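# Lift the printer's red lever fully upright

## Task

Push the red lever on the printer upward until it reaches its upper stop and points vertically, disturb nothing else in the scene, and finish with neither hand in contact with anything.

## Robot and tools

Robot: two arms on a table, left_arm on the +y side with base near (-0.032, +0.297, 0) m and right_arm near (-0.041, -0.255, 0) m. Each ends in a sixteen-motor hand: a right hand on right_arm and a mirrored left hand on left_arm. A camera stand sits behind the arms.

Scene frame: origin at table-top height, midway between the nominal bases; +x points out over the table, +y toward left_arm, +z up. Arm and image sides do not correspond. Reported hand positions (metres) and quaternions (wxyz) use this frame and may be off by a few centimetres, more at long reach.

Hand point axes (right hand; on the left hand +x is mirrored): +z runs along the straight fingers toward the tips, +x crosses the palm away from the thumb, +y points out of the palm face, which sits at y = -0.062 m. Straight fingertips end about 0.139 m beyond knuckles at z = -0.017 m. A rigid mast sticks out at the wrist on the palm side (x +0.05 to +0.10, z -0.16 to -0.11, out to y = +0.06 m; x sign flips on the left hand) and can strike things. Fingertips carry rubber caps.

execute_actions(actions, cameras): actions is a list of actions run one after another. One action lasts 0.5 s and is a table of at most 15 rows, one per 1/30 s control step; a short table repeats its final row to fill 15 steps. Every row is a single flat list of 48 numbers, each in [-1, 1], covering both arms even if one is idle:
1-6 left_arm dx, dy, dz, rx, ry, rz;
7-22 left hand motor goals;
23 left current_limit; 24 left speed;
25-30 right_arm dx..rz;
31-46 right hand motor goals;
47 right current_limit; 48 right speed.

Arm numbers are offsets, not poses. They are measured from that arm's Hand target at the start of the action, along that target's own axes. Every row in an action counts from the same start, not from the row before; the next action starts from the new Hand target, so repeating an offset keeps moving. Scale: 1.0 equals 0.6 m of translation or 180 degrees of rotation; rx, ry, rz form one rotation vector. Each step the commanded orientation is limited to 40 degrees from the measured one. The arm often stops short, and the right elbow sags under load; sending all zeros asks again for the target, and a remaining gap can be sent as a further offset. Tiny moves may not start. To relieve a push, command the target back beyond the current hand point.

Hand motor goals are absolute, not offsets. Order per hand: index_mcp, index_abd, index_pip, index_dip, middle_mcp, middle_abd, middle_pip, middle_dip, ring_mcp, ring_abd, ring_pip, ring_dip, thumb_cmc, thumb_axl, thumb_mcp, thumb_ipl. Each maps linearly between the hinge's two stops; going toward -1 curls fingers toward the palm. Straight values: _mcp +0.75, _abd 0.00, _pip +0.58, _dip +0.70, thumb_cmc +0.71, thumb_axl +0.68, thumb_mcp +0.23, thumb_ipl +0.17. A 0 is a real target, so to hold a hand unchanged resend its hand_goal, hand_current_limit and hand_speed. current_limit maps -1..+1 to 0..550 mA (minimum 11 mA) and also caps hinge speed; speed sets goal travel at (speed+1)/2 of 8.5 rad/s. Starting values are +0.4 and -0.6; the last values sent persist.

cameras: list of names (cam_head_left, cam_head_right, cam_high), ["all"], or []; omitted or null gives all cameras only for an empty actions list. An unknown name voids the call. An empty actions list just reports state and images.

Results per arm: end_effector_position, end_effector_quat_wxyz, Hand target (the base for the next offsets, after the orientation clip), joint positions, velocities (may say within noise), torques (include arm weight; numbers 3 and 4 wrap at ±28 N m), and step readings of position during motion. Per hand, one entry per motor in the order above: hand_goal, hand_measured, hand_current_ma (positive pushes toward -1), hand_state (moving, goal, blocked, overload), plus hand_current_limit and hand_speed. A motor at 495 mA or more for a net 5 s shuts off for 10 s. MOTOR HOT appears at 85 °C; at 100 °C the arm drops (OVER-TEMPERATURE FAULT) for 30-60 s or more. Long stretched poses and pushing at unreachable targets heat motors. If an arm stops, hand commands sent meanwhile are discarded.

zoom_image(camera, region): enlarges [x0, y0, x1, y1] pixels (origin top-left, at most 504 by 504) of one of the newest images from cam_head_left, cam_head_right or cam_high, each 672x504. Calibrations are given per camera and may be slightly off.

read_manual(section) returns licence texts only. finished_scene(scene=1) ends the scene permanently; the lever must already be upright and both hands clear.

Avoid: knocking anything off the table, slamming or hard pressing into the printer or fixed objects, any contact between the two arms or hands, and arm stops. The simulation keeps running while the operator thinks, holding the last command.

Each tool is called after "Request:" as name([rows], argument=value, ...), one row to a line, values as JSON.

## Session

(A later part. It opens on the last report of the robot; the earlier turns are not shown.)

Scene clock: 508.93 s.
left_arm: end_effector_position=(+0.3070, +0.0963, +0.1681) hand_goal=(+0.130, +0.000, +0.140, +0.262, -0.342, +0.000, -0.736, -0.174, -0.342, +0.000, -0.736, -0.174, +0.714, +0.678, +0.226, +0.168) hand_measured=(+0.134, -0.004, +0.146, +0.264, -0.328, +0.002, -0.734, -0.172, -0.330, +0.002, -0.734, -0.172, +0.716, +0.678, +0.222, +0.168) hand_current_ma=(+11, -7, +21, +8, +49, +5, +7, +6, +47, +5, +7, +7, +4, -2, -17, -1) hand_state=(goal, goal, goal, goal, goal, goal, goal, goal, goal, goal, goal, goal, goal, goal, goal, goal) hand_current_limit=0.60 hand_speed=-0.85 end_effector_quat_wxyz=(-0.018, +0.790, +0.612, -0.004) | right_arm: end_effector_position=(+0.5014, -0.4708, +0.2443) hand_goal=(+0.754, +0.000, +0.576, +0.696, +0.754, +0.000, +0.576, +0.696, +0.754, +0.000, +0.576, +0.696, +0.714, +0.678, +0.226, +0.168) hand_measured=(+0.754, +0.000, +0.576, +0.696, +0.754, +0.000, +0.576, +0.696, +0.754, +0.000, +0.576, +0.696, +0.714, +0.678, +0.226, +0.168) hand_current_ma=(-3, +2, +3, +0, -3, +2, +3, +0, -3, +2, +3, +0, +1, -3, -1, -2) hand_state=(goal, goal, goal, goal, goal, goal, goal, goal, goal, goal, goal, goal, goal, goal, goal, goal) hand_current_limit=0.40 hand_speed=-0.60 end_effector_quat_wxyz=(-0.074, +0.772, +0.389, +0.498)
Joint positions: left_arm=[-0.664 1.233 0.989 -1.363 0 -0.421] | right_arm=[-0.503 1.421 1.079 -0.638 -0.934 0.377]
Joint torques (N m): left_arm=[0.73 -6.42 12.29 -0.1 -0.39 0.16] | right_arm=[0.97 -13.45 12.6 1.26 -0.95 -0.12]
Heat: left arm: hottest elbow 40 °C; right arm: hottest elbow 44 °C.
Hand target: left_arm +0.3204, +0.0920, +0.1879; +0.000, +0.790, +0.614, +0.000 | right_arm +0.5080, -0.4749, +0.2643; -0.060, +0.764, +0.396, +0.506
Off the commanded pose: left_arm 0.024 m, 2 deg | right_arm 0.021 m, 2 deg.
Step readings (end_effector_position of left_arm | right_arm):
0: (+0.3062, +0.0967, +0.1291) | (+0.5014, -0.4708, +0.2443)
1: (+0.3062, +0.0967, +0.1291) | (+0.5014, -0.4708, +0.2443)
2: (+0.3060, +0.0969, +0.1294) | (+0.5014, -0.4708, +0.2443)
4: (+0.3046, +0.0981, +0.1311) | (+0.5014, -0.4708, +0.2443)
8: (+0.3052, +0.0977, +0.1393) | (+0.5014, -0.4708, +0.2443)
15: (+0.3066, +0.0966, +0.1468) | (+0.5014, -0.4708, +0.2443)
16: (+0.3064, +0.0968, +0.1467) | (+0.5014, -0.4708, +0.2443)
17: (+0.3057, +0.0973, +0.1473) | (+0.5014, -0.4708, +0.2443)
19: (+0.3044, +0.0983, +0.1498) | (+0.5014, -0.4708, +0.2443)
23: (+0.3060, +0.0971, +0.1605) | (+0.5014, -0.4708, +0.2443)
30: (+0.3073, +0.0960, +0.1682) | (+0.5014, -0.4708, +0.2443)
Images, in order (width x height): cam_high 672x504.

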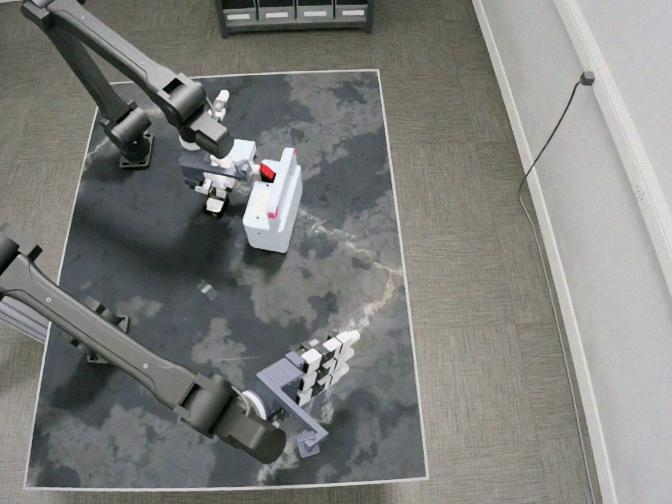

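Request:
execute_actions([
  [[0,0.015,-0.023,0,0,0,0.2,0,0.139,0.261,-0.342,0,-0.737,-0.174,-0.342,0,-0.737,-0.174,0.714,0.678,0.226,0.168,0.6,-0.85,0,0,0,0,0,0,0.754,0,0.576,0.696,0.754,0,0.576,0.696,0.754,0,0.576,0.696,0.714,0.678,0.226,0.168,0.4,-0.6]],
  [[0,0.015,-0.004,0,0,0,0.2,0,0.139,0.261,-0.342,0,-0.737,-0.174,-0.342,0,-0.737,-0.174,0.714,0.678,0.226,0.168,0.6,-0.85,0,0,0,0,0,0,0.754,0,0.576,0.696,0.754,0,0.576,0.696,0.754,0,0.576,0.696,0.714,0.678,0.226,0.168,0.4,-0.6]],
], cameras=["cam_high"])

Request:
zoom_image(camera="cam_high", region=[210, 145, 300, 205])

Scene clock: 520.33 s.
left_arm: end_effector_position=(+0.3215, +0.0931, +0.1864) hand_goal=(+0.200, +0.000, +0.140, +0.262, -0.342, +0.000, -0.736, -0.174, -0.342, +0.000, -0.736, -0.174, +0.714, +0.678, +0.226, +0.168) hand_measured=(+0.212, -0.002, +0.146, +0.264, -0.328, +0.002, -0.734, -0.172, -0.330, +0.002, -0.734, -0.172, +0.716, +0.678, +0.222, +0.168) hand_current_ma=(+40, -6, +21, +4, +49, +5, +7, +6, +47, +5, +7, +7, +4, -2, -17, -1) hand_state=(goal, goal, goal, goal, goal, goal, goal, goal, goal, goal, goal, goal, goal, goal, goal, goal) hand_current_limit=0.60 hand_speed=-0.85 end_effector_quat_wxyz=(-0.016, +0.790, +0.613, -0.004) | right_arm: end_effector_position=(+0.5014, -0.4708, +0.2443) hand_goal=(+0.754, +0.000, +0.576, +0.696, +0.754, +0.000, +0.576, +0.696, +0.754, +0.000, +0.576, +0.696, +0.714, +0.678, +0.226, +0.168) hand_measured=(+0.754, +0.000, +0.576, +0.696, +0.754, +0.000, +0.576, +0.696, +0.754, +0.000, +0.576, +0.696, +0.714, +0.678, +0.226, +0.168) hand_current_ma=(-3, +2, +3, +0, -3, +2, +3, +0, -3, +2, +3, +0, +1, -3, -1, -2) hand_state=(goal, goal, goal, goal, goal, goal, goal, goal, goal, goal, goal, goal, goal, goal, goal, goal) hand_current_limit=0.40 hand_speed=-0.60 end_effector_quat_wxyz=(-0.074, +0.772, +0.389, +0.498)
Joint positions: left_arm=[-0.645 1.256 1.056 -1.404 0 -0.404] | right_arm=[-0.503 1.421 1.079 -0.638 -0.934 0.377]
Joint torques (N m): left_arm=[0.97 -5.89 12.97 -0.05 -0.36 0.18] | right_arm=[1.38 -12.98 12.48 1.44 -1.03 -0.09]
Heat: left arm: hottest elbow 41 °C; right arm: hottest elbow 44 °C.
Hand target: left_arm +0.3379, +0.0874, +0.2042; +0.000, +0.790, +0.614, +0.001 | right_arm +0.5080, -0.4749, +0.2643; -0.060, +0.764, +0.396, +0.506
Off the commanded pose: left_arm 0.025 m, 2 deg | right_arm 0.021 m, 2 deg.
Step readings (end_effector_position of left_arm | right_arm):
0: (+0.3070, +0.0963, +0.1681) | (+0.5014, -0.4708, +0.2443)
1: (+0.3069, +0.0963, +0.1680) | (+0.5014, -0.4708, +0.2443)
2: (+0.3070, +0.0964, +0.1690) | (+0.5014, -0.4708, +0.2443)
4: (+0.3074, +0.0967, +0.1719) | (+0.5014, -0.4708, +0.2443)
8: (+0.3133, +0.0949, +0.1829) | (+0.5014, -0.4708, +0.2443)
15: (+0.3148, +0.0944, +0.1862) | (+0.5014, -0.4708, +0.2443)
16: (+0.3147, +0.0944, +0.1861) | (+0.5014, -0.4708, +0.2443)
17: (+0.3151, +0.0944, +0.1862) | (+0.5014, -0.4708, +0.2443)
19: (+0.3166, +0.0941, +0.1867) | (+0.5014, -0.4708, +0.2443)
23: (+0.3205, +0.0932, +0.1867) | (+0.5014, -0.4708, +0.2443)
30: (+0.3214, +0.0930, +0.1864) | (+0.5014, -0.4708, +0.2443)
Images, in order (width x height): cam_high 672x504.

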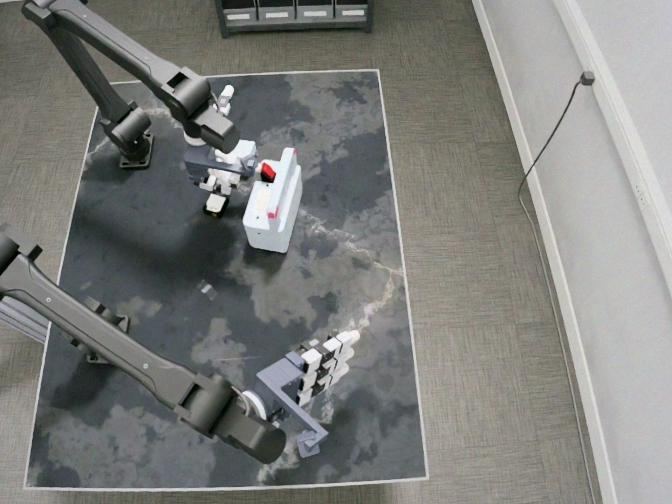

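Scaled by 5.600 from the camera's 672x504 image, which has a finer 960x720 frame.

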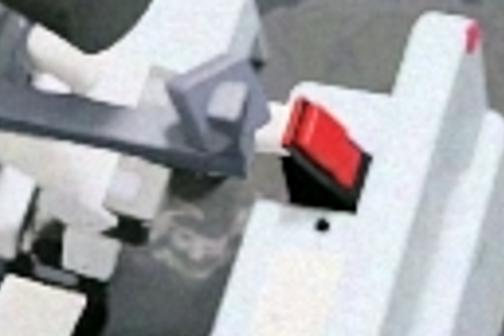

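Request:
execute_actions([
  [[0,0.017,-0.003,0,0,0,0.2,0,0.139,0.261,-0.342,0,-0.737,-0.174,-0.342,0,-0.737,-0.174,0.714,0.678,0.226,0.168,0.6,-0.85,0,0,0,0,0,0,0.754,0,0.576,0.696,0.754,0,0.576,0.696,0.754,0,0.576,0.696,0.714,0.678,0.226,0.168,0.4,-0.6]],
], cameras=["cam_high"])

Request:
zoom_image(camera="cam_high", region=[210, 145, 300, 205])

Scene clock: 525.20 s.
left_arm: end_effector_position=(+0.3311, +0.0906, +0.1896) hand_goal=(+0.200, +0.000, +0.140, +0.262, -0.342, +0.000, -0.736, -0.174, -0.342, +0.000, -0.736, -0.174, +0.714, +0.678, +0.226, +0.168) hand_measured=(+0.212, -0.002, +0.142, +0.262, -0.328, +0.002, -0.734, -0.172, -0.330, +0.002, -0.734, -0.172, +0.716, +0.678, +0.222, +0.168) hand_current_ma=(+40, -4, +6, +0, +49, +5, +7, +6, +47, +5, +7, +7, +4, -2, -17, -1) hand_state=(goal, goal, goal, goal, goal, goal, goal, goal, goal, goal, goal, goal, goal, goal, goal, goal) hand_current_limit=0.60 hand_speed=-0.85 end_effector_quat_wxyz=(-0.015, +0.789, +0.614, -0.004) | right_arm: end_effector_position=(+0.5014, -0.4708, +0.2443) hand_goal=(+0.754, +0.000, +0.576, +0.696, +0.754, +0.000, +0.576, +0.696, +0.754, +0.000, +0.576, +0.696, +0.714, +0.678, +0.226, +0.168) hand_measured=(+0.754, +0.000, +0.576, +0.696, +0.754, +0.000, +0.576, +0.696, +0.754, +0.000, +0.576, +0.696, +0.714, +0.678, +0.226, +0.168) hand_current_ma=(-3, +2, +3, +0, -3, +2, +3, +0, -3, +2, +3, +0, +1, -3, -1, -2) hand_state=(goal, goal, goal, goal, goal, goal, goal, goal, goal, goal, goal, goal, goal, goal, goal, goal) hand_current_limit=0.40 hand_speed=-0.60 end_effector_quat_wxyz=(-0.074, +0.772, +0.389, +0.498)
Joint positions: left_arm=[-0.634 1.278 1.084 -1.407 0 -0.395] | right_arm=[-0.503 1.421 1.079 -0.638 -0.934 0.377]
Joint torques (N m): left_arm=[0.97 -5.83 12.9 -0.03 -0.36 0.18] | right_arm=[0.03 -12.92 12.57 1.17 -0.96 -0.12]
Heat: left arm: hottest elbow 42 °C; right arm: hottest elbow 44 °C.
Hand target: left_arm +0.3477, +0.0848, +0.2060; +0.000, +0.790, +0.613, +0.000 | right_arm +0.5080, -0.4749, +0.2643; -0.060, +0.764, +0.396, +0.506
Off the commanded pose: left_arm 0.024 m, 2 deg | right_arm 0.021 m, 2 deg.
Step readings (end_effector_position of left_arm | right_arm):
0: (+0.3214, +0.0932, +0.1864) | (+0.5014, -0.4708, +0.2443)
1: (+0.3214, +0.0931, +0.1863) | (+0.5014, -0.4708, +0.2443)
2: (+0.3219, +0.0930, +0.1866) | (+0.5014, -0.4708, +0.2443)
4: (+0.3237, +0.0926, +0.1873) | (+0.5014, -0.4708, +0.2443)
8: (+0.3294, +0.0911, +0.1890) | (+0.5014, -0.4708, +0.2443)
15: (+0.3310, +0.0906, +0.1894) | (+0.5014, -0.4708, +0.2443)
Images, in order (width x height): cam_high 672x504.

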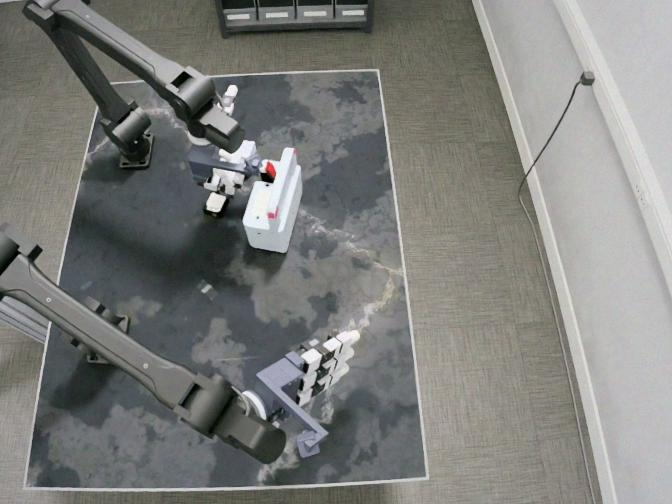

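Scaled by 5.600 from the camera's 672x504 image, which has a finer 960x720 frame.

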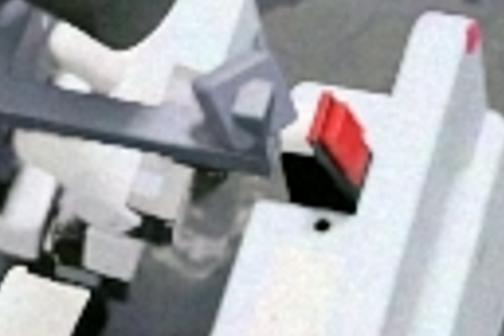

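Request:
execute_actions([
  [[0,0.015,-0.003,0,0,0,0.2,0,0.139,0.261,-0.342,0,-0.737,-0.174,-0.342,0,-0.737,-0.174,0.714,0.678,0.226,0.168,0.6,-0.85,0,0,0,0,0,0,0.754,0,0.576,0.696,0.754,0,0.576,0.696,0.754,0,0.576,0.696,0.714,0.678,0.226,0.168,0.4,-0.6]],
], cameras=["cam_high"])

Request:
zoom_image(camera="cam_high", region=[210, 145, 300, 205])

Scene clock: 532.97 s.
left_arm: end_effector_position=(+0.3401, +0.0881, +0.1922) hand_goal=(+0.200, +0.000, +0.140, +0.262, -0.342, +0.000, -0.736, -0.174, -0.342, +0.000, -0.736, -0.174, +0.714, +0.678, +0.226, +0.168) hand_measured=(+0.210, +0.000, +0.140, +0.260, -0.328, +0.002, -0.734, -0.172, -0.330, +0.002, -0.734, -0.172, +0.716, +0.678, +0.222, +0.168) hand_current_ma=(+34, -1, +1, -3, +49, +5, +7, +6, +47, +5, +7, +7, +4, -2, -17, -1) hand_state=(goal, goal, goal, goal, goal, goal, goal, goal, goal, goal, goal, goal, goal, goal, goal, goal) hand_current_limit=0.60 hand_speed=-0.85 end_effector_quat_wxyz=(-0.014, +0.789, +0.614, -0.004) | right_arm: end_effector_position=(+0.5014, -0.4708, +0.2443) hand_goal=(+0.754, +0.000, +0.576, +0.696, +0.754, +0.000, +0.576, +0.696, +0.754, +0.000, +0.576, +0.696, +0.714, +0.678, +0.226, +0.168) hand_measured=(+0.754, +0.000, +0.576, +0.696, +0.754, +0.000, +0.576, +0.696, +0.754, +0.000, +0.576, +0.696, +0.714, +0.678, +0.226, +0.168) hand_current_ma=(-3, +2, +3, +0, -3, +2, +3, +0, -3, +2, +3, +0, +1, -3, -1, -2) hand_state=(goal, goal, goal, goal, goal, goal, goal, goal, goal, goal, goal, goal, goal, goal, goal, goal) hand_current_limit=0.40 hand_speed=-0.60 end_effector_quat_wxyz=(-0.074, +0.772, +0.389, +0.498)
Joint positions: left_arm=[-0.625 1.298 1.109 -1.41 0 -0.387] | right_arm=[-0.503 1.421 1.079 -0.638 -0.934 0.377]
Joint torques (N m): left_arm=[1.03 -6.36 12.78 0.02 -0.35 0.2] | right_arm=[0.32 -12.81 12.67 1.26 -0.99 -0.14]
Heat: left arm: hottest elbow 42 °C; right arm: hottest elbow 44 °C.
Hand target: left_arm +0.3564, +0.0826, +0.2077; +0.000, +0.790, +0.613, +0.000 | right_arm +0.5080, -0.4749, +0.2643; -0.060, +0.764, +0.396, +0.506
Off the commanded pose: left_arm 0.023 m, 2 deg | right_arm 0.021 m, 2 deg.
Step readings (end_effector_position of left_arm | right_arm):
0: (+0.3311, +0.0906, +0.1896) | (+0.5014, -0.4708, +0.2443)
1: (+0.3311, +0.0905, +0.1895) | (+0.5014, -0.4708, +0.2443)
2: (+0.3314, +0.0905, +0.1897) | (+0.5014, -0.4708, +0.2443)
4: (+0.3332, +0.0900, +0.1903) | (+0.5014, -0.4708, +0.2443)
8: (+0.3386, +0.0887, +0.1921) | (+0.5014, -0.4708, +0.2443)
15: (+0.3401, +0.0881, +0.1922) | (+0.5014, -0.4708, +0.2443)
Images, in order (width x height): cam_high 672x504.

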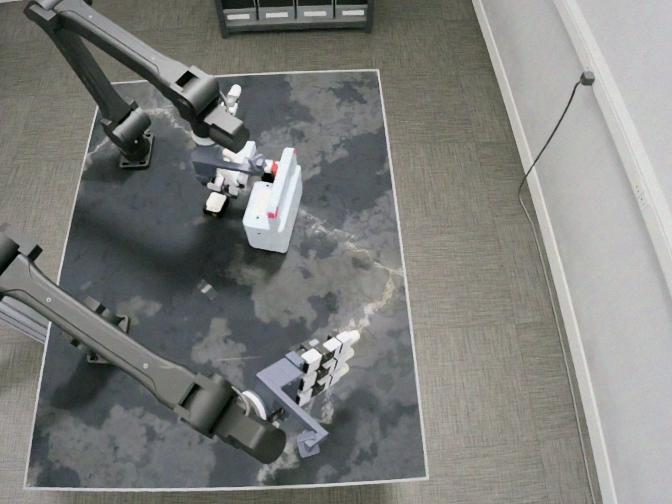

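Scaled by 5.600 from the camera's 672x504 image, which has a finer 960x720 frame.

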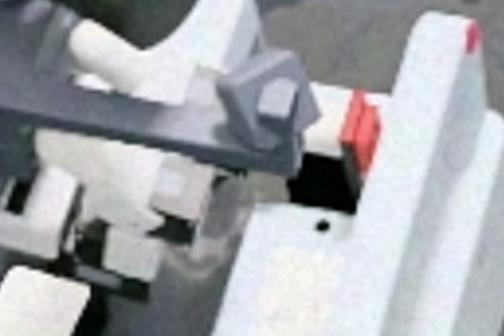

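Request:
execute_actions([
  [[0,0.009,0,0,0,0,0.2,0,0.139,0.261,-0.342,0,-0.737,-0.174,-0.342,0,-0.737,-0.174,0.714,0.678,0.226,0.168,0.6,-0.85,0,0,0,0,0,0,0.754,0,0.576,0.696,0.754,0,0.576,0.696,0.754,0,0.576,0.696,0.714,0.678,0.226,0.168,0.4,-0.6]],
], cameras=["cam_high"])

Request:
zoom_image(camera="cam_high", region=[210, 145, 300, 205])

Scene clock: 538.47 s.
left_arm: end_effector_position=(+0.3433, +0.0875, +0.1920) hand_goal=(+0.200, +0.000, +0.140, +0.262, -0.342, +0.000, -0.736, -0.174, -0.342, +0.000, -0.736, -0.174, +0.714, +0.678, +0.226, +0.168) hand_measured=(+0.210, +0.000, +0.136, +0.256, -0.328, +0.002, -0.734, -0.172, -0.330, +0.002, -0.734, -0.172, +0.716, +0.678, +0.222, +0.168) hand_current_ma=(+32, -1, -14, -17, +49, +5, +7, +6, +47, +5, +7, +7, +4, -2, -17, -1) hand_state=(goal, goal, goal, goal, goal, goal, goal, goal, goal, goal, goal, goal, goal, goal, goal, goal) hand_current_limit=0.60 hand_speed=-0.85 end_effector_quat_wxyz=(-0.015, +0.789, +0.614, -0.004) | right_arm: end_effector_position=(+0.5014, -0.4708, +0.2443) hand_goal=(+0.754, +0.000, +0.576, +0.696, +0.754, +0.000, +0.576, +0.696, +0.754, +0.000, +0.576, +0.696, +0.714, +0.678, +0.226, +0.168) hand_measured=(+0.754, +0.000, +0.576, +0.696, +0.754, +0.000, +0.576, +0.696, +0.754, +0.000, +0.576, +0.696, +0.714, +0.678, +0.226, +0.168) hand_current_ma=(-3, +2, +3, +0, -3, +2, +3, +0, -3, +2, +3, +0, +1, -3, -1, -2) hand_state=(goal, goal, goal, goal, goal, goal, goal, goal, goal, goal, goal, goal, goal, goal, goal, goal) hand_current_limit=0.40 hand_speed=-0.60 end_effector_quat_wxyz=(-0.074, +0.772, +0.389, +0.498)
Joint positions: left_arm=[-0.621 1.309 1.119 -1.413 0 -0.383] | right_arm=[-0.503 1.421 1.079 -0.638 -0.934 0.377]
Joint torques (N m): left_arm=[1.2 -6.01 13.05 0.18 -0.35 0.21] | right_arm=[1.03 -12.69 12.49 1.17 -0.95 -0.11]
Heat: left arm: hottest elbow 43 °C; right arm: hottest elbow 44 °C.
Hand target: left_arm +0.3616, +0.0813, +0.2078; +0.000, +0.790, +0.613, +0.000 | right_arm +0.5080, -0.4749, +0.2643; -0.060, +0.764, +0.396, +0.506
Off the commanded pose: left_arm 0.025 m, 2 deg | right_arm 0.021 m, 2 deg.
Step readings (end_effector_position of left_arm | right_arm):
0: (+0.3401, +0.0881, +0.1922) | (+0.5014, -0.4708, +0.2443)
1: (+0.3401, +0.0881, +0.1922) | (+0.5014, -0.4708, +0.2443)
2: (+0.3403, +0.0881, +0.1922) | (+0.5014, -0.4708, +0.2443)
4: (+0.3414, +0.0878, +0.1925) | (+0.5014, -0.4708, +0.2443)
8: (+0.3434, +0.0875, +0.1922) | (+0.5014, -0.4708, +0.2443)
15: (+0.3433, +0.0875, +0.1920) | (+0.5014, -0.4708, +0.2443)
Images, in order (width x height): cam_high 672x504.

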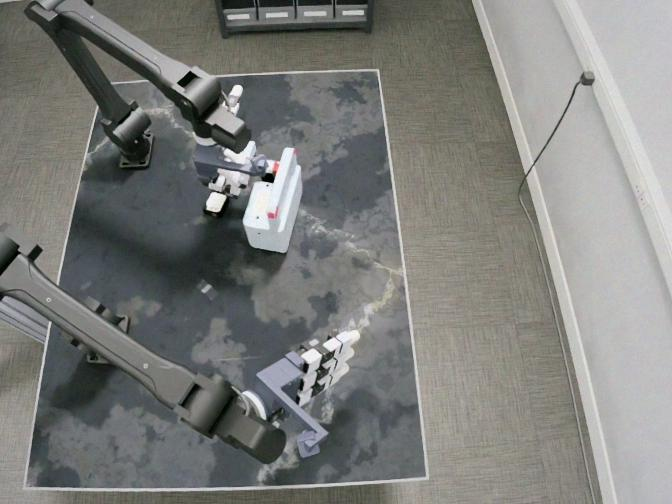

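Scaled by 5.600 from the camera's 672x504 image, which has a finer 960x720 frame.

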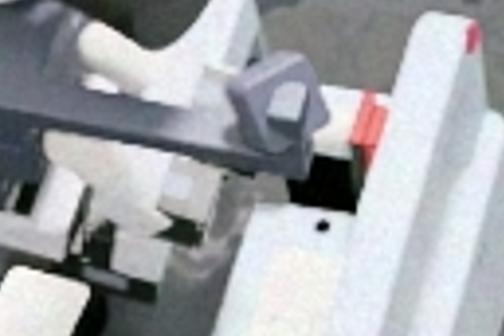

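Request:
execute_actions([
  [[0,0.015,-0.003,0,0,0,0.2,0,0.139,0.261,-0.342,0,-0.737,-0.174,-0.342,0,-0.737,-0.174,0.714,0.678,0.226,0.168,0.6,-0.85,0,0,0,0,0,0,0.754,0,0.576,0.696,0.754,0,0.576,0.696,0.754,0,0.576,0.696,0.714,0.678,0.226,0.168,0.4,-0.6]],
], cameras=["cam_high","cam_head_left","cam_head_right"])

Scene clock: 557.33 s.
left_arm: end_effector_position=(+0.3500, +0.0856, +0.1939) hand_goal=(+0.200, +0.000, +0.140, +0.262, -0.342, +0.000, -0.736, -0.174, -0.342, +0.000, -0.736, -0.174, +0.714, +0.678, +0.226, +0.168) hand_measured=(+0.210, +0.000, +0.134, +0.254, -0.328, +0.002, -0.734, -0.172, -0.330, +0.002, -0.734, -0.172, +0.716, +0.678, +0.222, +0.168) hand_current_ma=(+34, -1, -21, -26, +49, +5, +7, +6, +47, +5, +7, +7, +4, -2, -17, -1) hand_state=(goal, goal, goal, goal, goal, goal, goal, goal, goal, goal, goal, goal, goal, goal, goal, goal) hand_current_limit=0.60 hand_speed=-0.85 end_effector_quat_wxyz=(-0.017, +0.788, +0.615, -0.005) | right_arm: end_effector_position=(+0.5014, -0.4708, +0.2443) hand_goal=(+0.754, +0.000, +0.576, +0.696, +0.754, +0.000, +0.576, +0.696, +0.754, +0.000, +0.576, +0.696, +0.714, +0.678, +0.226, +0.168) hand_measured=(+0.754, +0.000, +0.576, +0.696, +0.754, +0.000, +0.576, +0.696, +0.754, +0.000, +0.576, +0.696, +0.714, +0.678, +0.226, +0.168) hand_current_ma=(-3, +2, +3, +0, -3, +2, +3, +0, -3, +2, +3, +0, +1, -3, -1, -2) hand_state=(goal, goal, goal, goal, goal, goal, goal, goal, goal, goal, goal, goal, goal, goal, goal, goal) hand_current_limit=0.40 hand_speed=-0.60 end_effector_quat_wxyz=(-0.074, +0.772, +0.389, +0.498)
Joint positions: left_arm=[-0.615 1.327 1.141 -1.42 0 -0.379] | right_arm=[-0.503 1.421 1.079 -0.638 -0.934 0.377]
Joint torques (N m): left_arm=[1.38 -6.53 13.15 0.4 -0.36 0.25] | right_arm=[1.73 -12.34 12.56 1.24 -0.98 -0.12]
Heat: left arm: hottest elbow 45 °C; right arm: hottest elbow 44 °C.
Hand target: left_arm +0.3704, +0.0790, +0.2095; +0.000, +0.790, +0.613, +0.000 | right_arm +0.5080, -0.4749, +0.2643; -0.060, +0.764, +0.396, +0.506
Off the commanded pose: left_arm 0.026 m, 2 deg | right_arm 0.021 m, 2 deg.
Step readings (end_effector_position of left_arm | right_arm):
0: (+0.3433, +0.0875, +0.1920) | (+0.5014, -0.4708, +0.2443)
1: (+0.3433, +0.0875, +0.1919) | (+0.5014, -0.4708, +0.2443)
2: (+0.3436, +0.0874, +0.1922) | (+0.5014, -0.4708, +0.2443)
4: (+0.3446, +0.0871, +0.1926) | (+0.5014, -0.4708, +0.2443)
8: (+0.3483, +0.0861, +0.1934) | (+0.5014, -0.4708, +0.2443)
15: (+0.3500, +0.0856, +0.1941) | (+0.5014, -0.4708, +0.2443)

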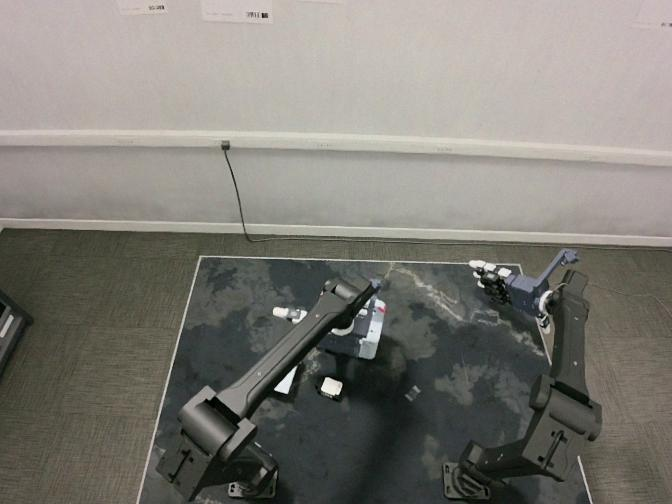

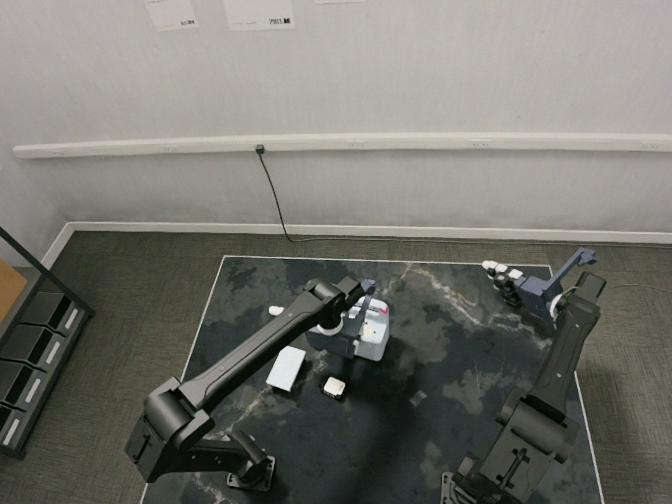

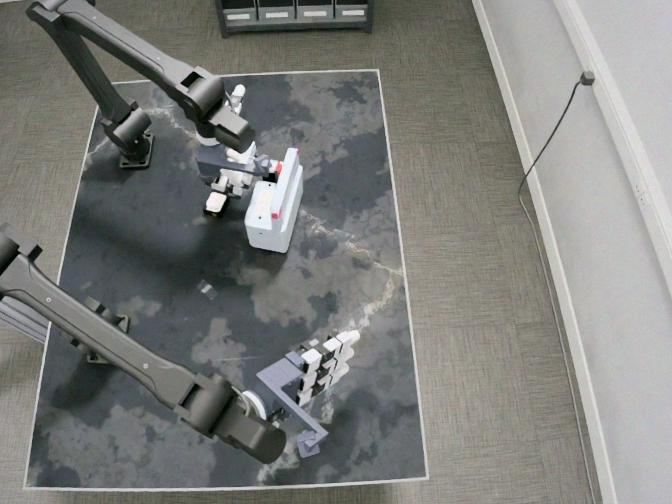

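Request:
zoom_image(camera="cam_high", region=[230, 140, 310, 200])

Request:
zoom_image(camera="cam_head_right", region=[330, 280, 400, 350])

Scaled by 6.300 from the camera's 672x504 image, which has a finer 960x720 frame.

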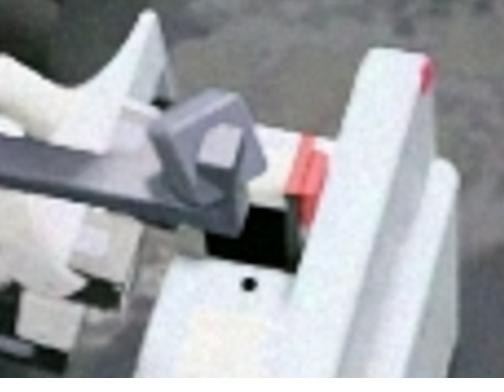

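Scaled by 7.200 from the camera's 672x504 image, which has a finer 960x720 frame.

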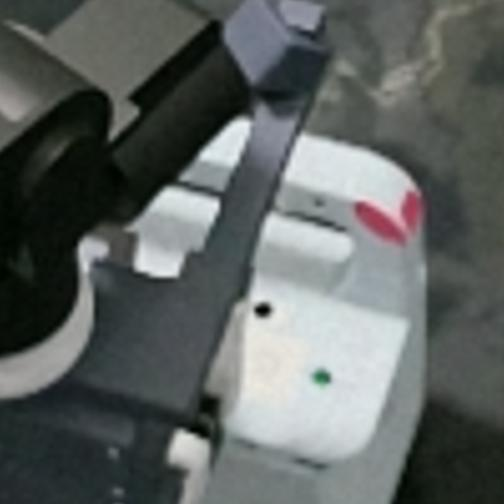

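Request:
execute_actions([
  [[0,0.014,0.0,0,0,0,0.2,0,0.139,0.261,-0.342,0,-0.737,-0.174,-0.342,0,-0.737,-0.174,0.714,0.678,0.226,0.168,0.6,-0.85,0,0,0,0,0,0,0.754,0,0.576,0.696,0.754,0,0.576,0.696,0.754,0,0.576,0.696,0.714,0.678,0.226,0.168,0.4,-0.6]],
], cameras=["cam_high"])

Request:
zoom_image(camera="cam_high", region=[230, 140, 310, 200])

Scene clock: 575.17 s.
left_arm: end_effector_position=(+0.3574, +0.0837, +0.1963) hand_goal=(+0.200, +0.000, +0.140, +0.262, -0.342, +0.000, -0.736, -0.174, -0.342, +0.000, -0.736, -0.174, +0.714, +0.678, +0.226, +0.168) hand_measured=(+0.210, +0.000, +0.136, +0.254, -0.328, +0.002, -0.734, -0.172, -0.330, +0.002, -0.734, -0.172, +0.716, +0.678, +0.222, +0.168) hand_current_ma=(+38, +1, -14, -28, +49, +5, +7, +6, +47, +5, +7, +7, +4, -2, -17, -1) hand_state=(goal, goal, goal, goal, goal, goal, goal, goal, goal, goal, goal, goal, goal, goal, goal, goal) hand_current_limit=0.60 hand_speed=-0.85 end_effector_quat_wxyz=(-0.016, +0.787, +0.616, -0.005) | right_arm: end_effector_position=(+0.5014, -0.4708, +0.2443) hand_goal=(+0.754, +0.000, +0.576, +0.696, +0.754, +0.000, +0.576, +0.696, +0.754, +0.000, +0.576, +0.696, +0.714, +0.678, +0.226, +0.168) hand_measured=(+0.754, +0.000, +0.576, +0.696, +0.754, +0.000, +0.576, +0.696, +0.754, +0.000, +0.576, +0.696, +0.714, +0.678, +0.226, +0.168) hand_current_ma=(-3, +2, +3, +0, -3, +2, +3, +0, -3, +2, +3, +0, +1, -3, -1, -2) hand_state=(goal, goal, goal, goal, goal, goal, goal, goal, goal, goal, goal, goal, goal, goal, goal, goal) hand_current_limit=0.40 hand_speed=-0.60 end_effector_quat_wxyz=(-0.074, +0.772, +0.389, +0.498)
Joint positions: left_arm=[-0.608 1.344 1.163 -1.423 0 -0.375] | right_arm=[-0.503 1.421 1.079 -0.638 -0.934 0.377]
Joint torques (N m): left_arm=[1.44 -6.07 13.04 0.46 -0.38 0.26] | right_arm=[0.97 -13.16 12.6 1.2 -0.98 -0.15]
Heat: left arm: hottest elbow 47 °C; right arm: hottest elbow 44 °C.
Hand target: left_arm +0.3785, +0.0771, +0.2095; +0.000, +0.790, +0.614, +0.000 | right_arm +0.5080, -0.4749, +0.2643; -0.060, +0.764, +0.396, +0.506
Off the commanded pose: left_arm 0.026 m, 2 deg | right_arm 0.021 m, 2 deg.
Step readings (end_effector_position of left_arm | right_arm):
0: (+0.3500, +0.0856, +0.1939) | (+0.5014, -0.4708, +0.2443)
1: (+0.3500, +0.0856, +0.1939) | (+0.5014, -0.4708, +0.2443)
2: (+0.3501, +0.0856, +0.1939) | (+0.5014, -0.4708, +0.2443)
4: (+0.3517, +0.0852, +0.1944) | (+0.5014, -0.4708, +0.2443)
8: (+0.3567, +0.0841, +0.1955) | (+0.5014, -0.4708, +0.2443)
15: (+0.3574, +0.0837, +0.1964) | (+0.5014, -0.4708, +0.2443)
Images, in order (width x height): cam_high 672x504.

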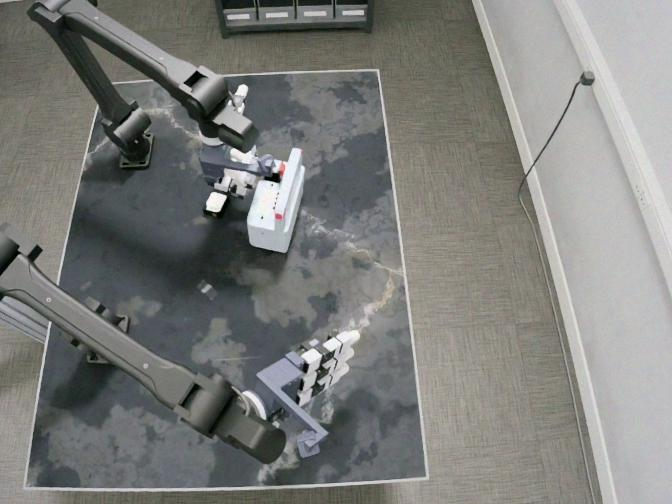

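Scaled by 6.300 from the camera's 672x504 image, which has a finer 960x720 frame.

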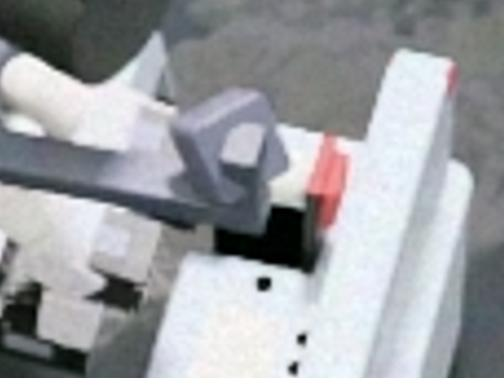

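Request:
execute_actions([
  [[0,-0.05,0.0,0,0,0,0.2,0,0.139,0.261,-0.342,0,-0.737,-0.174,-0.342,0,-0.737,-0.174,0.714,0.678,0.226,0.168,0.6,-0.85,0,0,0,0,0,0,0.754,0,0.576,0.696,0.754,0,0.576,0.696,0.754,0,0.576,0.696,0.714,0.678,0.226,0.168,0.4,-0.6]],
  [[0,-0.06,-0.01,0,0,0,0.2,0,0.139,0.261,-0.342,0,-0.737,-0.174,-0.342,0,-0.737,-0.174,0.714,0.678,0.226,0.168,0.6,-0.85,0,0,0,0,0,0,0.754,0,0.576,0.696,0.754,0,0.576,0.696,0.754,0,0.576,0.696,0.714,0.678,0.226,0.168,0.4,-0.6]],
  [[0,-0.05,-0.06,0,0,0,0.2,0,0.139,0.261,-0.342,0,-0.737,-0.174,-0.342,0,-0.737,-0.174,0.714,0.678,0.226,0.168,0.6,-0.85,0,0,0,0,0,0,0.754,0,0.576,0.696,0.754,0,0.576,0.696,0.754,0,0.576,0.696,0.714,0.678,0.226,0.168,0.4,-0.6]],
], cameras=["all"])

Request:
zoom_image(camera="cam_high", region=[230, 140, 310, 200])

Request:
zoom_image(camera="cam_head_right", region=[310, 280, 400, 370])

Scene clock: 588.23 s.
left_arm: end_effector_position=(+0.2853, +0.1062, +0.2452) hand_goal=(+0.200, +0.000, +0.140, +0.262, -0.342, +0.000, -0.736, -0.174, -0.342, +0.000, -0.736, -0.174, +0.714, +0.678, +0.226, +0.168) hand_measured=(+0.212, -0.002, +0.146, +0.266, -0.328, +0.002, -0.734, -0.172, -0.330, +0.002, -0.734, -0.172, +0.714, +0.678, +0.222, +0.168) hand_current_ma=(+40, -7, +20, +9, +49, +5, +7, +6, +47, +5, +7, +7, +2, -2, -17, -1) hand_state=(goal, goal, goal, goal, goal, goal, goal, goal, goal, goal, goal, goal, goal, goal, goal, goal) hand_current_limit=0.60 hand_speed=-0.85 end_effector_quat_wxyz=(-0.002, +0.789, +0.614, +0.000) | right_arm: end_effector_position=(+0.5014, -0.4708, +0.2443) hand_goal=(+0.754, +0.000, +0.576, +0.696, +0.754, +0.000, +0.576, +0.696, +0.754, +0.000, +0.576, +0.696, +0.714, +0.678, +0.226, +0.168) hand_measured=(+0.754, +0.000, +0.576, +0.696, +0.754, +0.000, +0.576, +0.696, +0.754, +0.000, +0.576, +0.696, +0.714, +0.678, +0.226, +0.168) hand_current_ma=(-3, +2, +3, +0, -3, +2, +3, +0, -3, +2, +3, +0, +1, -3, -1, -2) hand_state=(goal, goal, goal, goal, goal, goal, goal, goal, goal, goal, goal, goal, goal, goal, goal, goal) hand_current_limit=0.40 hand_speed=-0.60 end_effector_quat_wxyz=(-0.074, +0.772, +0.389, +0.498)
Joint positions: left_arm=[-0.685 1.12 1.099 -1.553 0 -0.446] | right_arm=[-0.503 1.421 1.079 -0.638 -0.934 0.377]
Joint torques (N m): left_arm=[-1.55 -4.48 10.47 -0.16 -0.33 -0.02] | right_arm=[1.03 -12.69 12.77 1.25 -1 -0.12]
Heat: left arm: hottest elbow 46 °C; right arm: hottest elbow 44 °C.
Hand target: left_arm +0.2855, +0.1007, +0.2517; +0.000, +0.790, +0.613, +0.001 | right_arm +0.5080, -0.4749, +0.2643; -0.060, +0.764, +0.396, +0.506
Off the commanded pose: left_arm 0.008 m, 0 deg | right_arm 0.021 m, 2 deg.
Step readings (end_effector_position of left_arm | right_arm):
0: (+0.3574, +0.0837, +0.1963) | (+0.5014, -0.4708, +0.2443)
1: (+0.3574, +0.0837, +0.1963) | (+0.5014, -0.4708, +0.2443)
2: (+0.3573, +0.0838, +0.1966) | (+0.5014, -0.4708, +0.2443)
4: (+0.3570, +0.0839, +0.1981) | (+0.5014, -0.4708, +0.2443)
8: (+0.3548, +0.0850, +0.2040) | (+0.5014, -0.4708, +0.2443)
15: (+0.3514, +0.0868, +0.2064) | (+0.5014, -0.4708, +0.2443)
16: (+0.3511, +0.0871, +0.2060) | (+0.5014, -0.4708, +0.2443)
17: (+0.3494, +0.0873, +0.2056) | (+0.5014, -0.4708, +0.2443)
19: (+0.3421, +0.0891, +0.2042) | (+0.5014, -0.4708, +0.2443)
23: (+0.3264, +0.0927, +0.2115) | (+0.5014, -0.4708, +0.2443)
30: (+0.3213, +0.0930, +0.2234) | (+0.5014, -0.4708, +0.2443)
31: (+0.3211, +0.0932, +0.2233) | (+0.5014, -0.4708, +0.2443)
32: (+0.3187, +0.0942, +0.2229) | (+0.5014, -0.4708, +0.2443)
34: (+0.3110, +0.0980, +0.2240) | (+0.5014, -0.4708, +0.2443)
38: (+0.2946, +0.1025, +0.2355) | (+0.5014, -0.4708, +0.2443)
45: (+0.2856, +0.1056, +0.2453) | (+0.5014, -0.4708, +0.2443)

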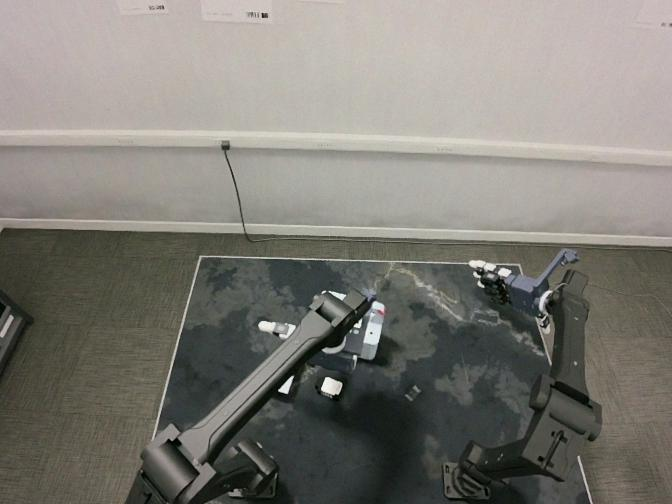

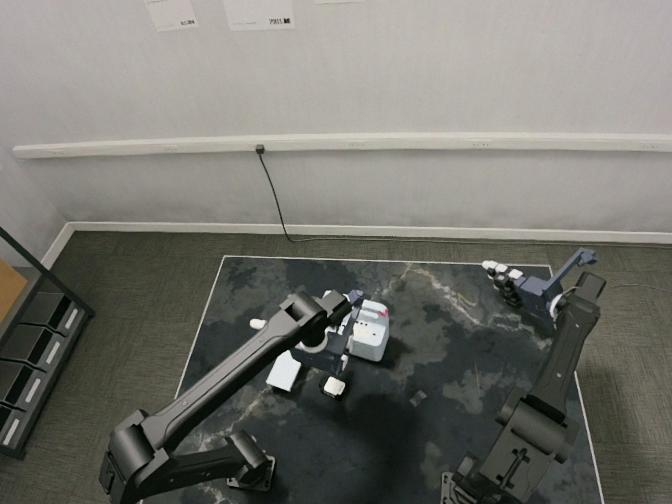

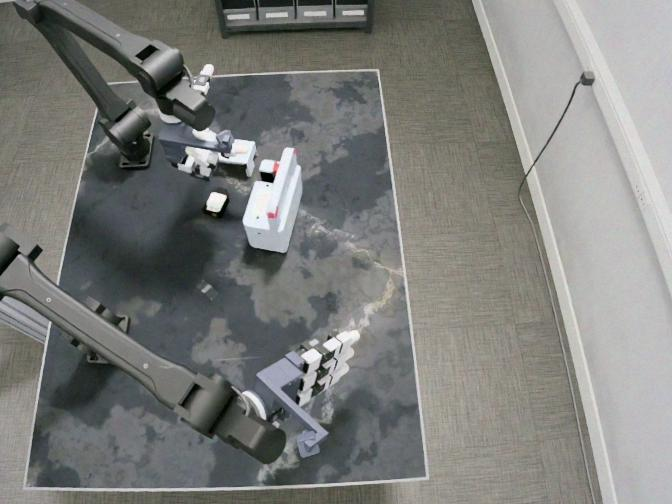

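Scaled by 6.300 from the camera's 672x504 image, which has a finer 960x720 frame.

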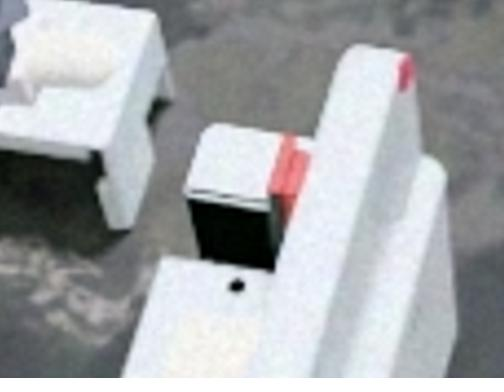

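Scaled by 5.600 from the camera's 672x504 image, which has a finer 960x720 frame.

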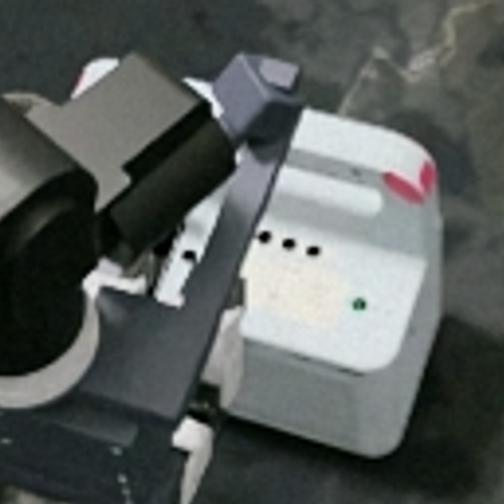

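Request:
execute_actions([
  [[0.1403,0.0028,-0.0948,0,0,0,0.2,0,0.139,0.261,-0.342,0,-0.737,-0.174,-0.342,0,-0.737,-0.174,0.714,0.678,0.226,0.168,0.6,-0.85,0,0,0,0,0,0,0.754,0,0.576,0.696,0.754,0,0.576,0.696,0.754,0,0.576,0.696,0.714,0.678,0.226,0.168,0.4,-0.6]],
  [[0.1403,0.0028,-0.0948,0,0,0,0.2,0,0.139,0.261,-0.342,0,-0.737,-0.174,-0.342,0,-0.737,-0.174,0.714,0.678,0.226,0.168,0.6,-0.85,0,0,0,0,0,0,0.754,0,0.576,0.696,0.754,0,0.576,0.696,0.754,0,0.576,0.696,0.714,0.678,0.226,0.168,0.4,-0.6]],
  [[0.1403,0.0028,-0.0948,0,0,0,0.2,0,0.139,0.261,-0.342,0,-0.737,-0.174,-0.342,0,-0.737,-0.174,0.714,0.678,0.226,0.168,0.6,-0.85,0,0,0,0,0,0,0.754,0,0.576,0.696,0.754,0,0.576,0.696,0.754,0,0.576,0.696,0.714,0.678,0.226,0.168,0.4,-0.6]],
], cameras=["all"])

Request:
zoom_image(camera="cam_high", region=[230, 140, 310, 200])

Request:
zoom_image(camera="cam_head_right", region=[310, 280, 400, 370])

Request:
zoom_image(camera="cam_head_left", region=[300, 280, 400, 370])

Scene clock: 608.43 s.
left_arm: end_effector_position=(+0.3495, +0.3395, +0.4003) hand_goal=(+0.200, +0.000, +0.140, +0.262, -0.342, +0.000, -0.736, -0.174, -0.342, +0.000, -0.736, -0.174, +0.714, +0.678, +0.226, +0.168) hand_measured=(+0.210, -0.002, +0.146, +0.264, -0.328, +0.002, -0.734, -0.172, -0.330, +0.002, -0.734, -0.172, +0.714, +0.678, +0.222, +0.168) hand_current_ma=(+38, -4, +19, +8, +49, +5, +7, +6, +47, +4, +7, +7, +0, -2, -17, -1) hand_state=(goal, goal, goal, goal, goal, goal, goal, goal, goal, goal, goal, goal, goal, goal, goal, goal) hand_current_limit=0.60 hand_speed=-0.85 end_effector_quat_wxyz=(+0.061, +0.781, +0.613, +0.102) | right_arm: end_effector_position=(+0.5014, -0.4708, +0.2443) hand_goal=(+0.754, +0.000, +0.576, +0.696, +0.754, +0.000, +0.576, +0.696, +0.754, +0.000, +0.576, +0.696, +0.714, +0.678, +0.226, +0.168) hand_measured=(+0.754, +0.000, +0.576, +0.696, +0.754, +0.000, +0.576, +0.696, +0.754, +0.000, +0.576, +0.696, +0.714, +0.678, +0.226, +0.168) hand_current_ma=(-3, +2, +3, +0, -3, +2, +3, +0, -3, +2, +3, +0, +1, -3, -1, -2) hand_state=(goal, goal, goal, goal, goal, goal, goal, goal, goal, goal, goal, goal, goal, goal, goal, goal) hand_current_limit=0.40 hand_speed=-0.60 end_effector_quat_wxyz=(-0.074, +0.772, +0.389, +0.498)
Joint positions: left_arm=[0.152 1.021 1.372 -1.683 0.005 0.383] | right_arm=[-0.503 1.421 1.079 -0.638 -0.934 0.377]
Joint torques (N m): left_arm=[0.97 -3.25 12.82 0.57 0.06 0.18] | right_arm=[0.44 -12.86 12.71 1.2 -0.98 -0.11]
Heat: left arm: hottest elbow 44 °C; right arm: hottest elbow 45 °C.
Hand target: left_arm +0.3527, +0.3439, +0.4224; +0.000, +0.790, +0.613, +0.000 | right_arm +0.5080, -0.4749, +0.2643; -0.060, +0.764, +0.396, +0.506
Off the commanded pose: left_arm 0.023 m, 14 deg | right_arm 0.021 m, 2 deg.
joint sent to its limit (left arm) — joint 4 (wrist pitch), lower limit. The joint targets are off in orientation, not in position.
Step readings (end_effector_position of left_arm | right_arm):
0: (+0.2853, +0.1063, +0.2452) | (+0.5014, -0.4708, +0.2443)
1: (+0.2850, +0.1065, +0.2451) | (+0.5014, -0.4708, +0.2443)
2: (+0.2839, +0.1094, +0.2449) | (+0.5014, -0.4708, +0.2443)
4: (+0.2831, +0.1253, +0.2467) | (+0.5014, -0.4708, +0.2443)
8: (+0.2911, +0.1730, +0.2654) | (+0.5014, -0.4708, +0.2443)
15: (+0.2984, +0.1859, +0.2948) | (+0.5014, -0.4708, +0.2443)
16: (+0.2987, +0.1855, +0.2948) | (+0.5014, -0.4708, +0.2443)
17: (+0.2998, +0.1874, +0.2952) | (+0.5014, -0.4708, +0.2443)
19: (+0.3051, +0.2040, +0.2988) | (+0.5014, -0.4708, +0.2443)
23: (+0.3147, +0.2540, +0.3220) | (+0.5014, -0.4708, +0.2443)
30: (+0.3210, +0.2647, +0.3514) | (+0.5014, -0.4708, +0.2443)
31: (+0.3215, +0.2642, +0.3514) | (+0.5014, -0.4708, +0.2443)
32: (+0.3225, +0.2658, +0.3523) | (+0.5014, -0.4708, +0.2443)
34: (+0.3275, +0.2829, +0.3590) | (+0.5014, -0.4708, +0.2443)
38: (+0.3359, +0.3347, +0.3870) | (+0.5014, -0.4708, +0.2443)
45: (+0.3434, +0.3438, +0.4081) | (+0.5014, -0.4708, +0.2443)

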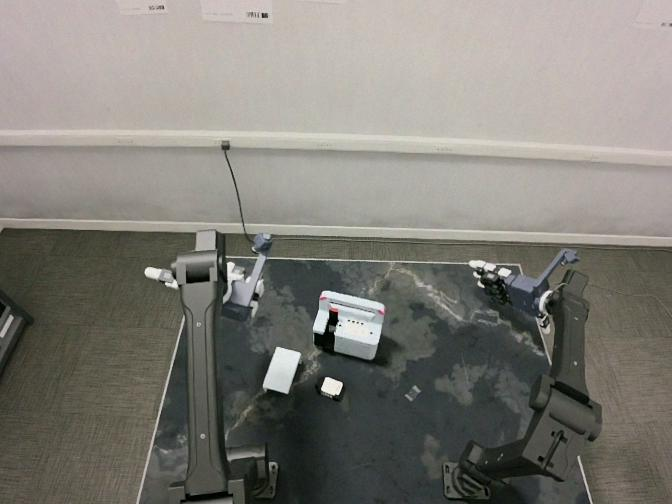

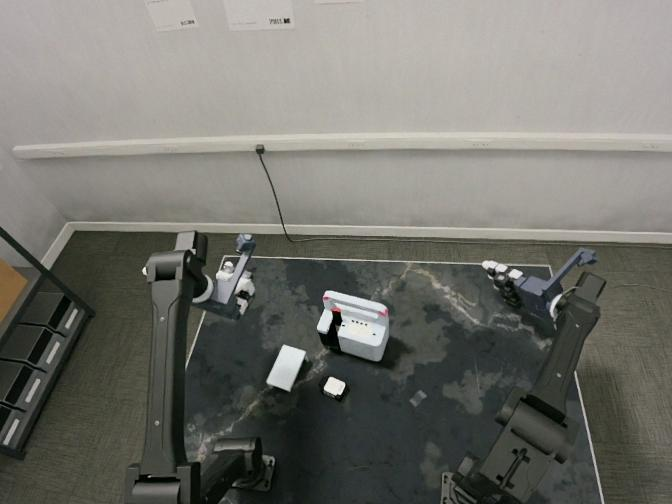

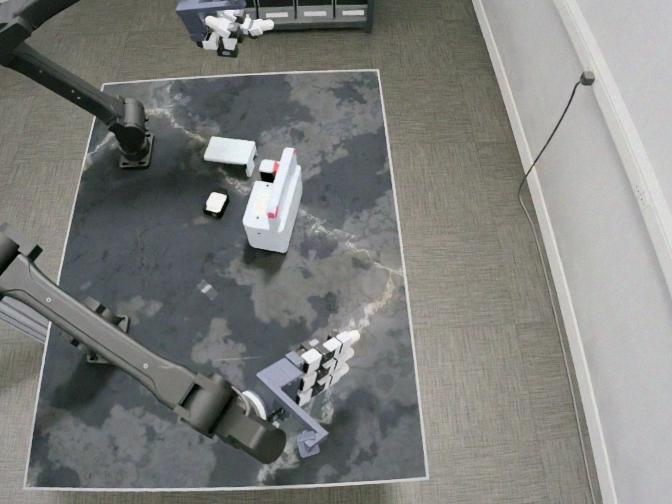

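Scaled by 6.300 from the camera's 672x504 image, which has a finer 960x720 frame.

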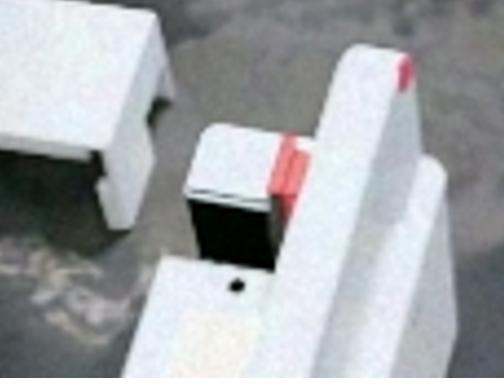

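Scaled by 5.600 from the camera's 672x504 image, which has a finer 960x720 frame.

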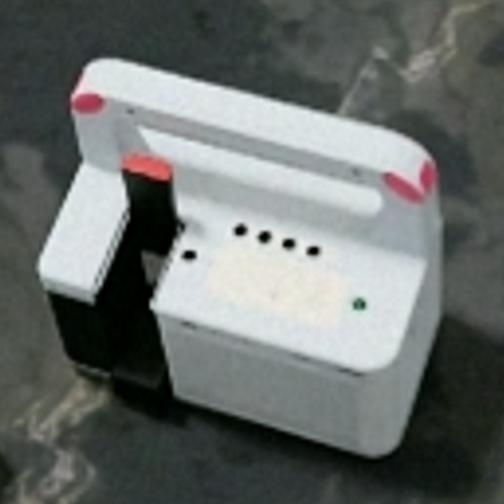

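Scaled by 5.040 from the camera's 672x504 image, which has a finer 960x720 frame.

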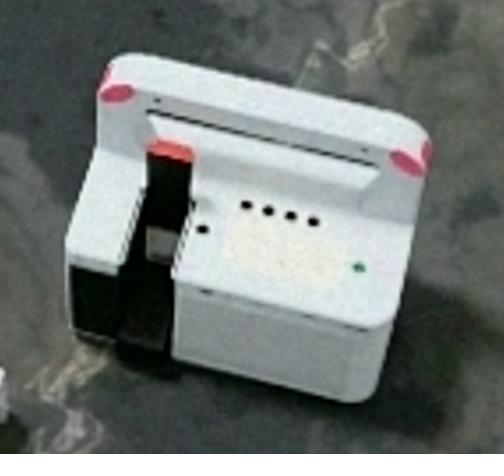

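Request:
finished_scene()

The scene is finished: the task was done.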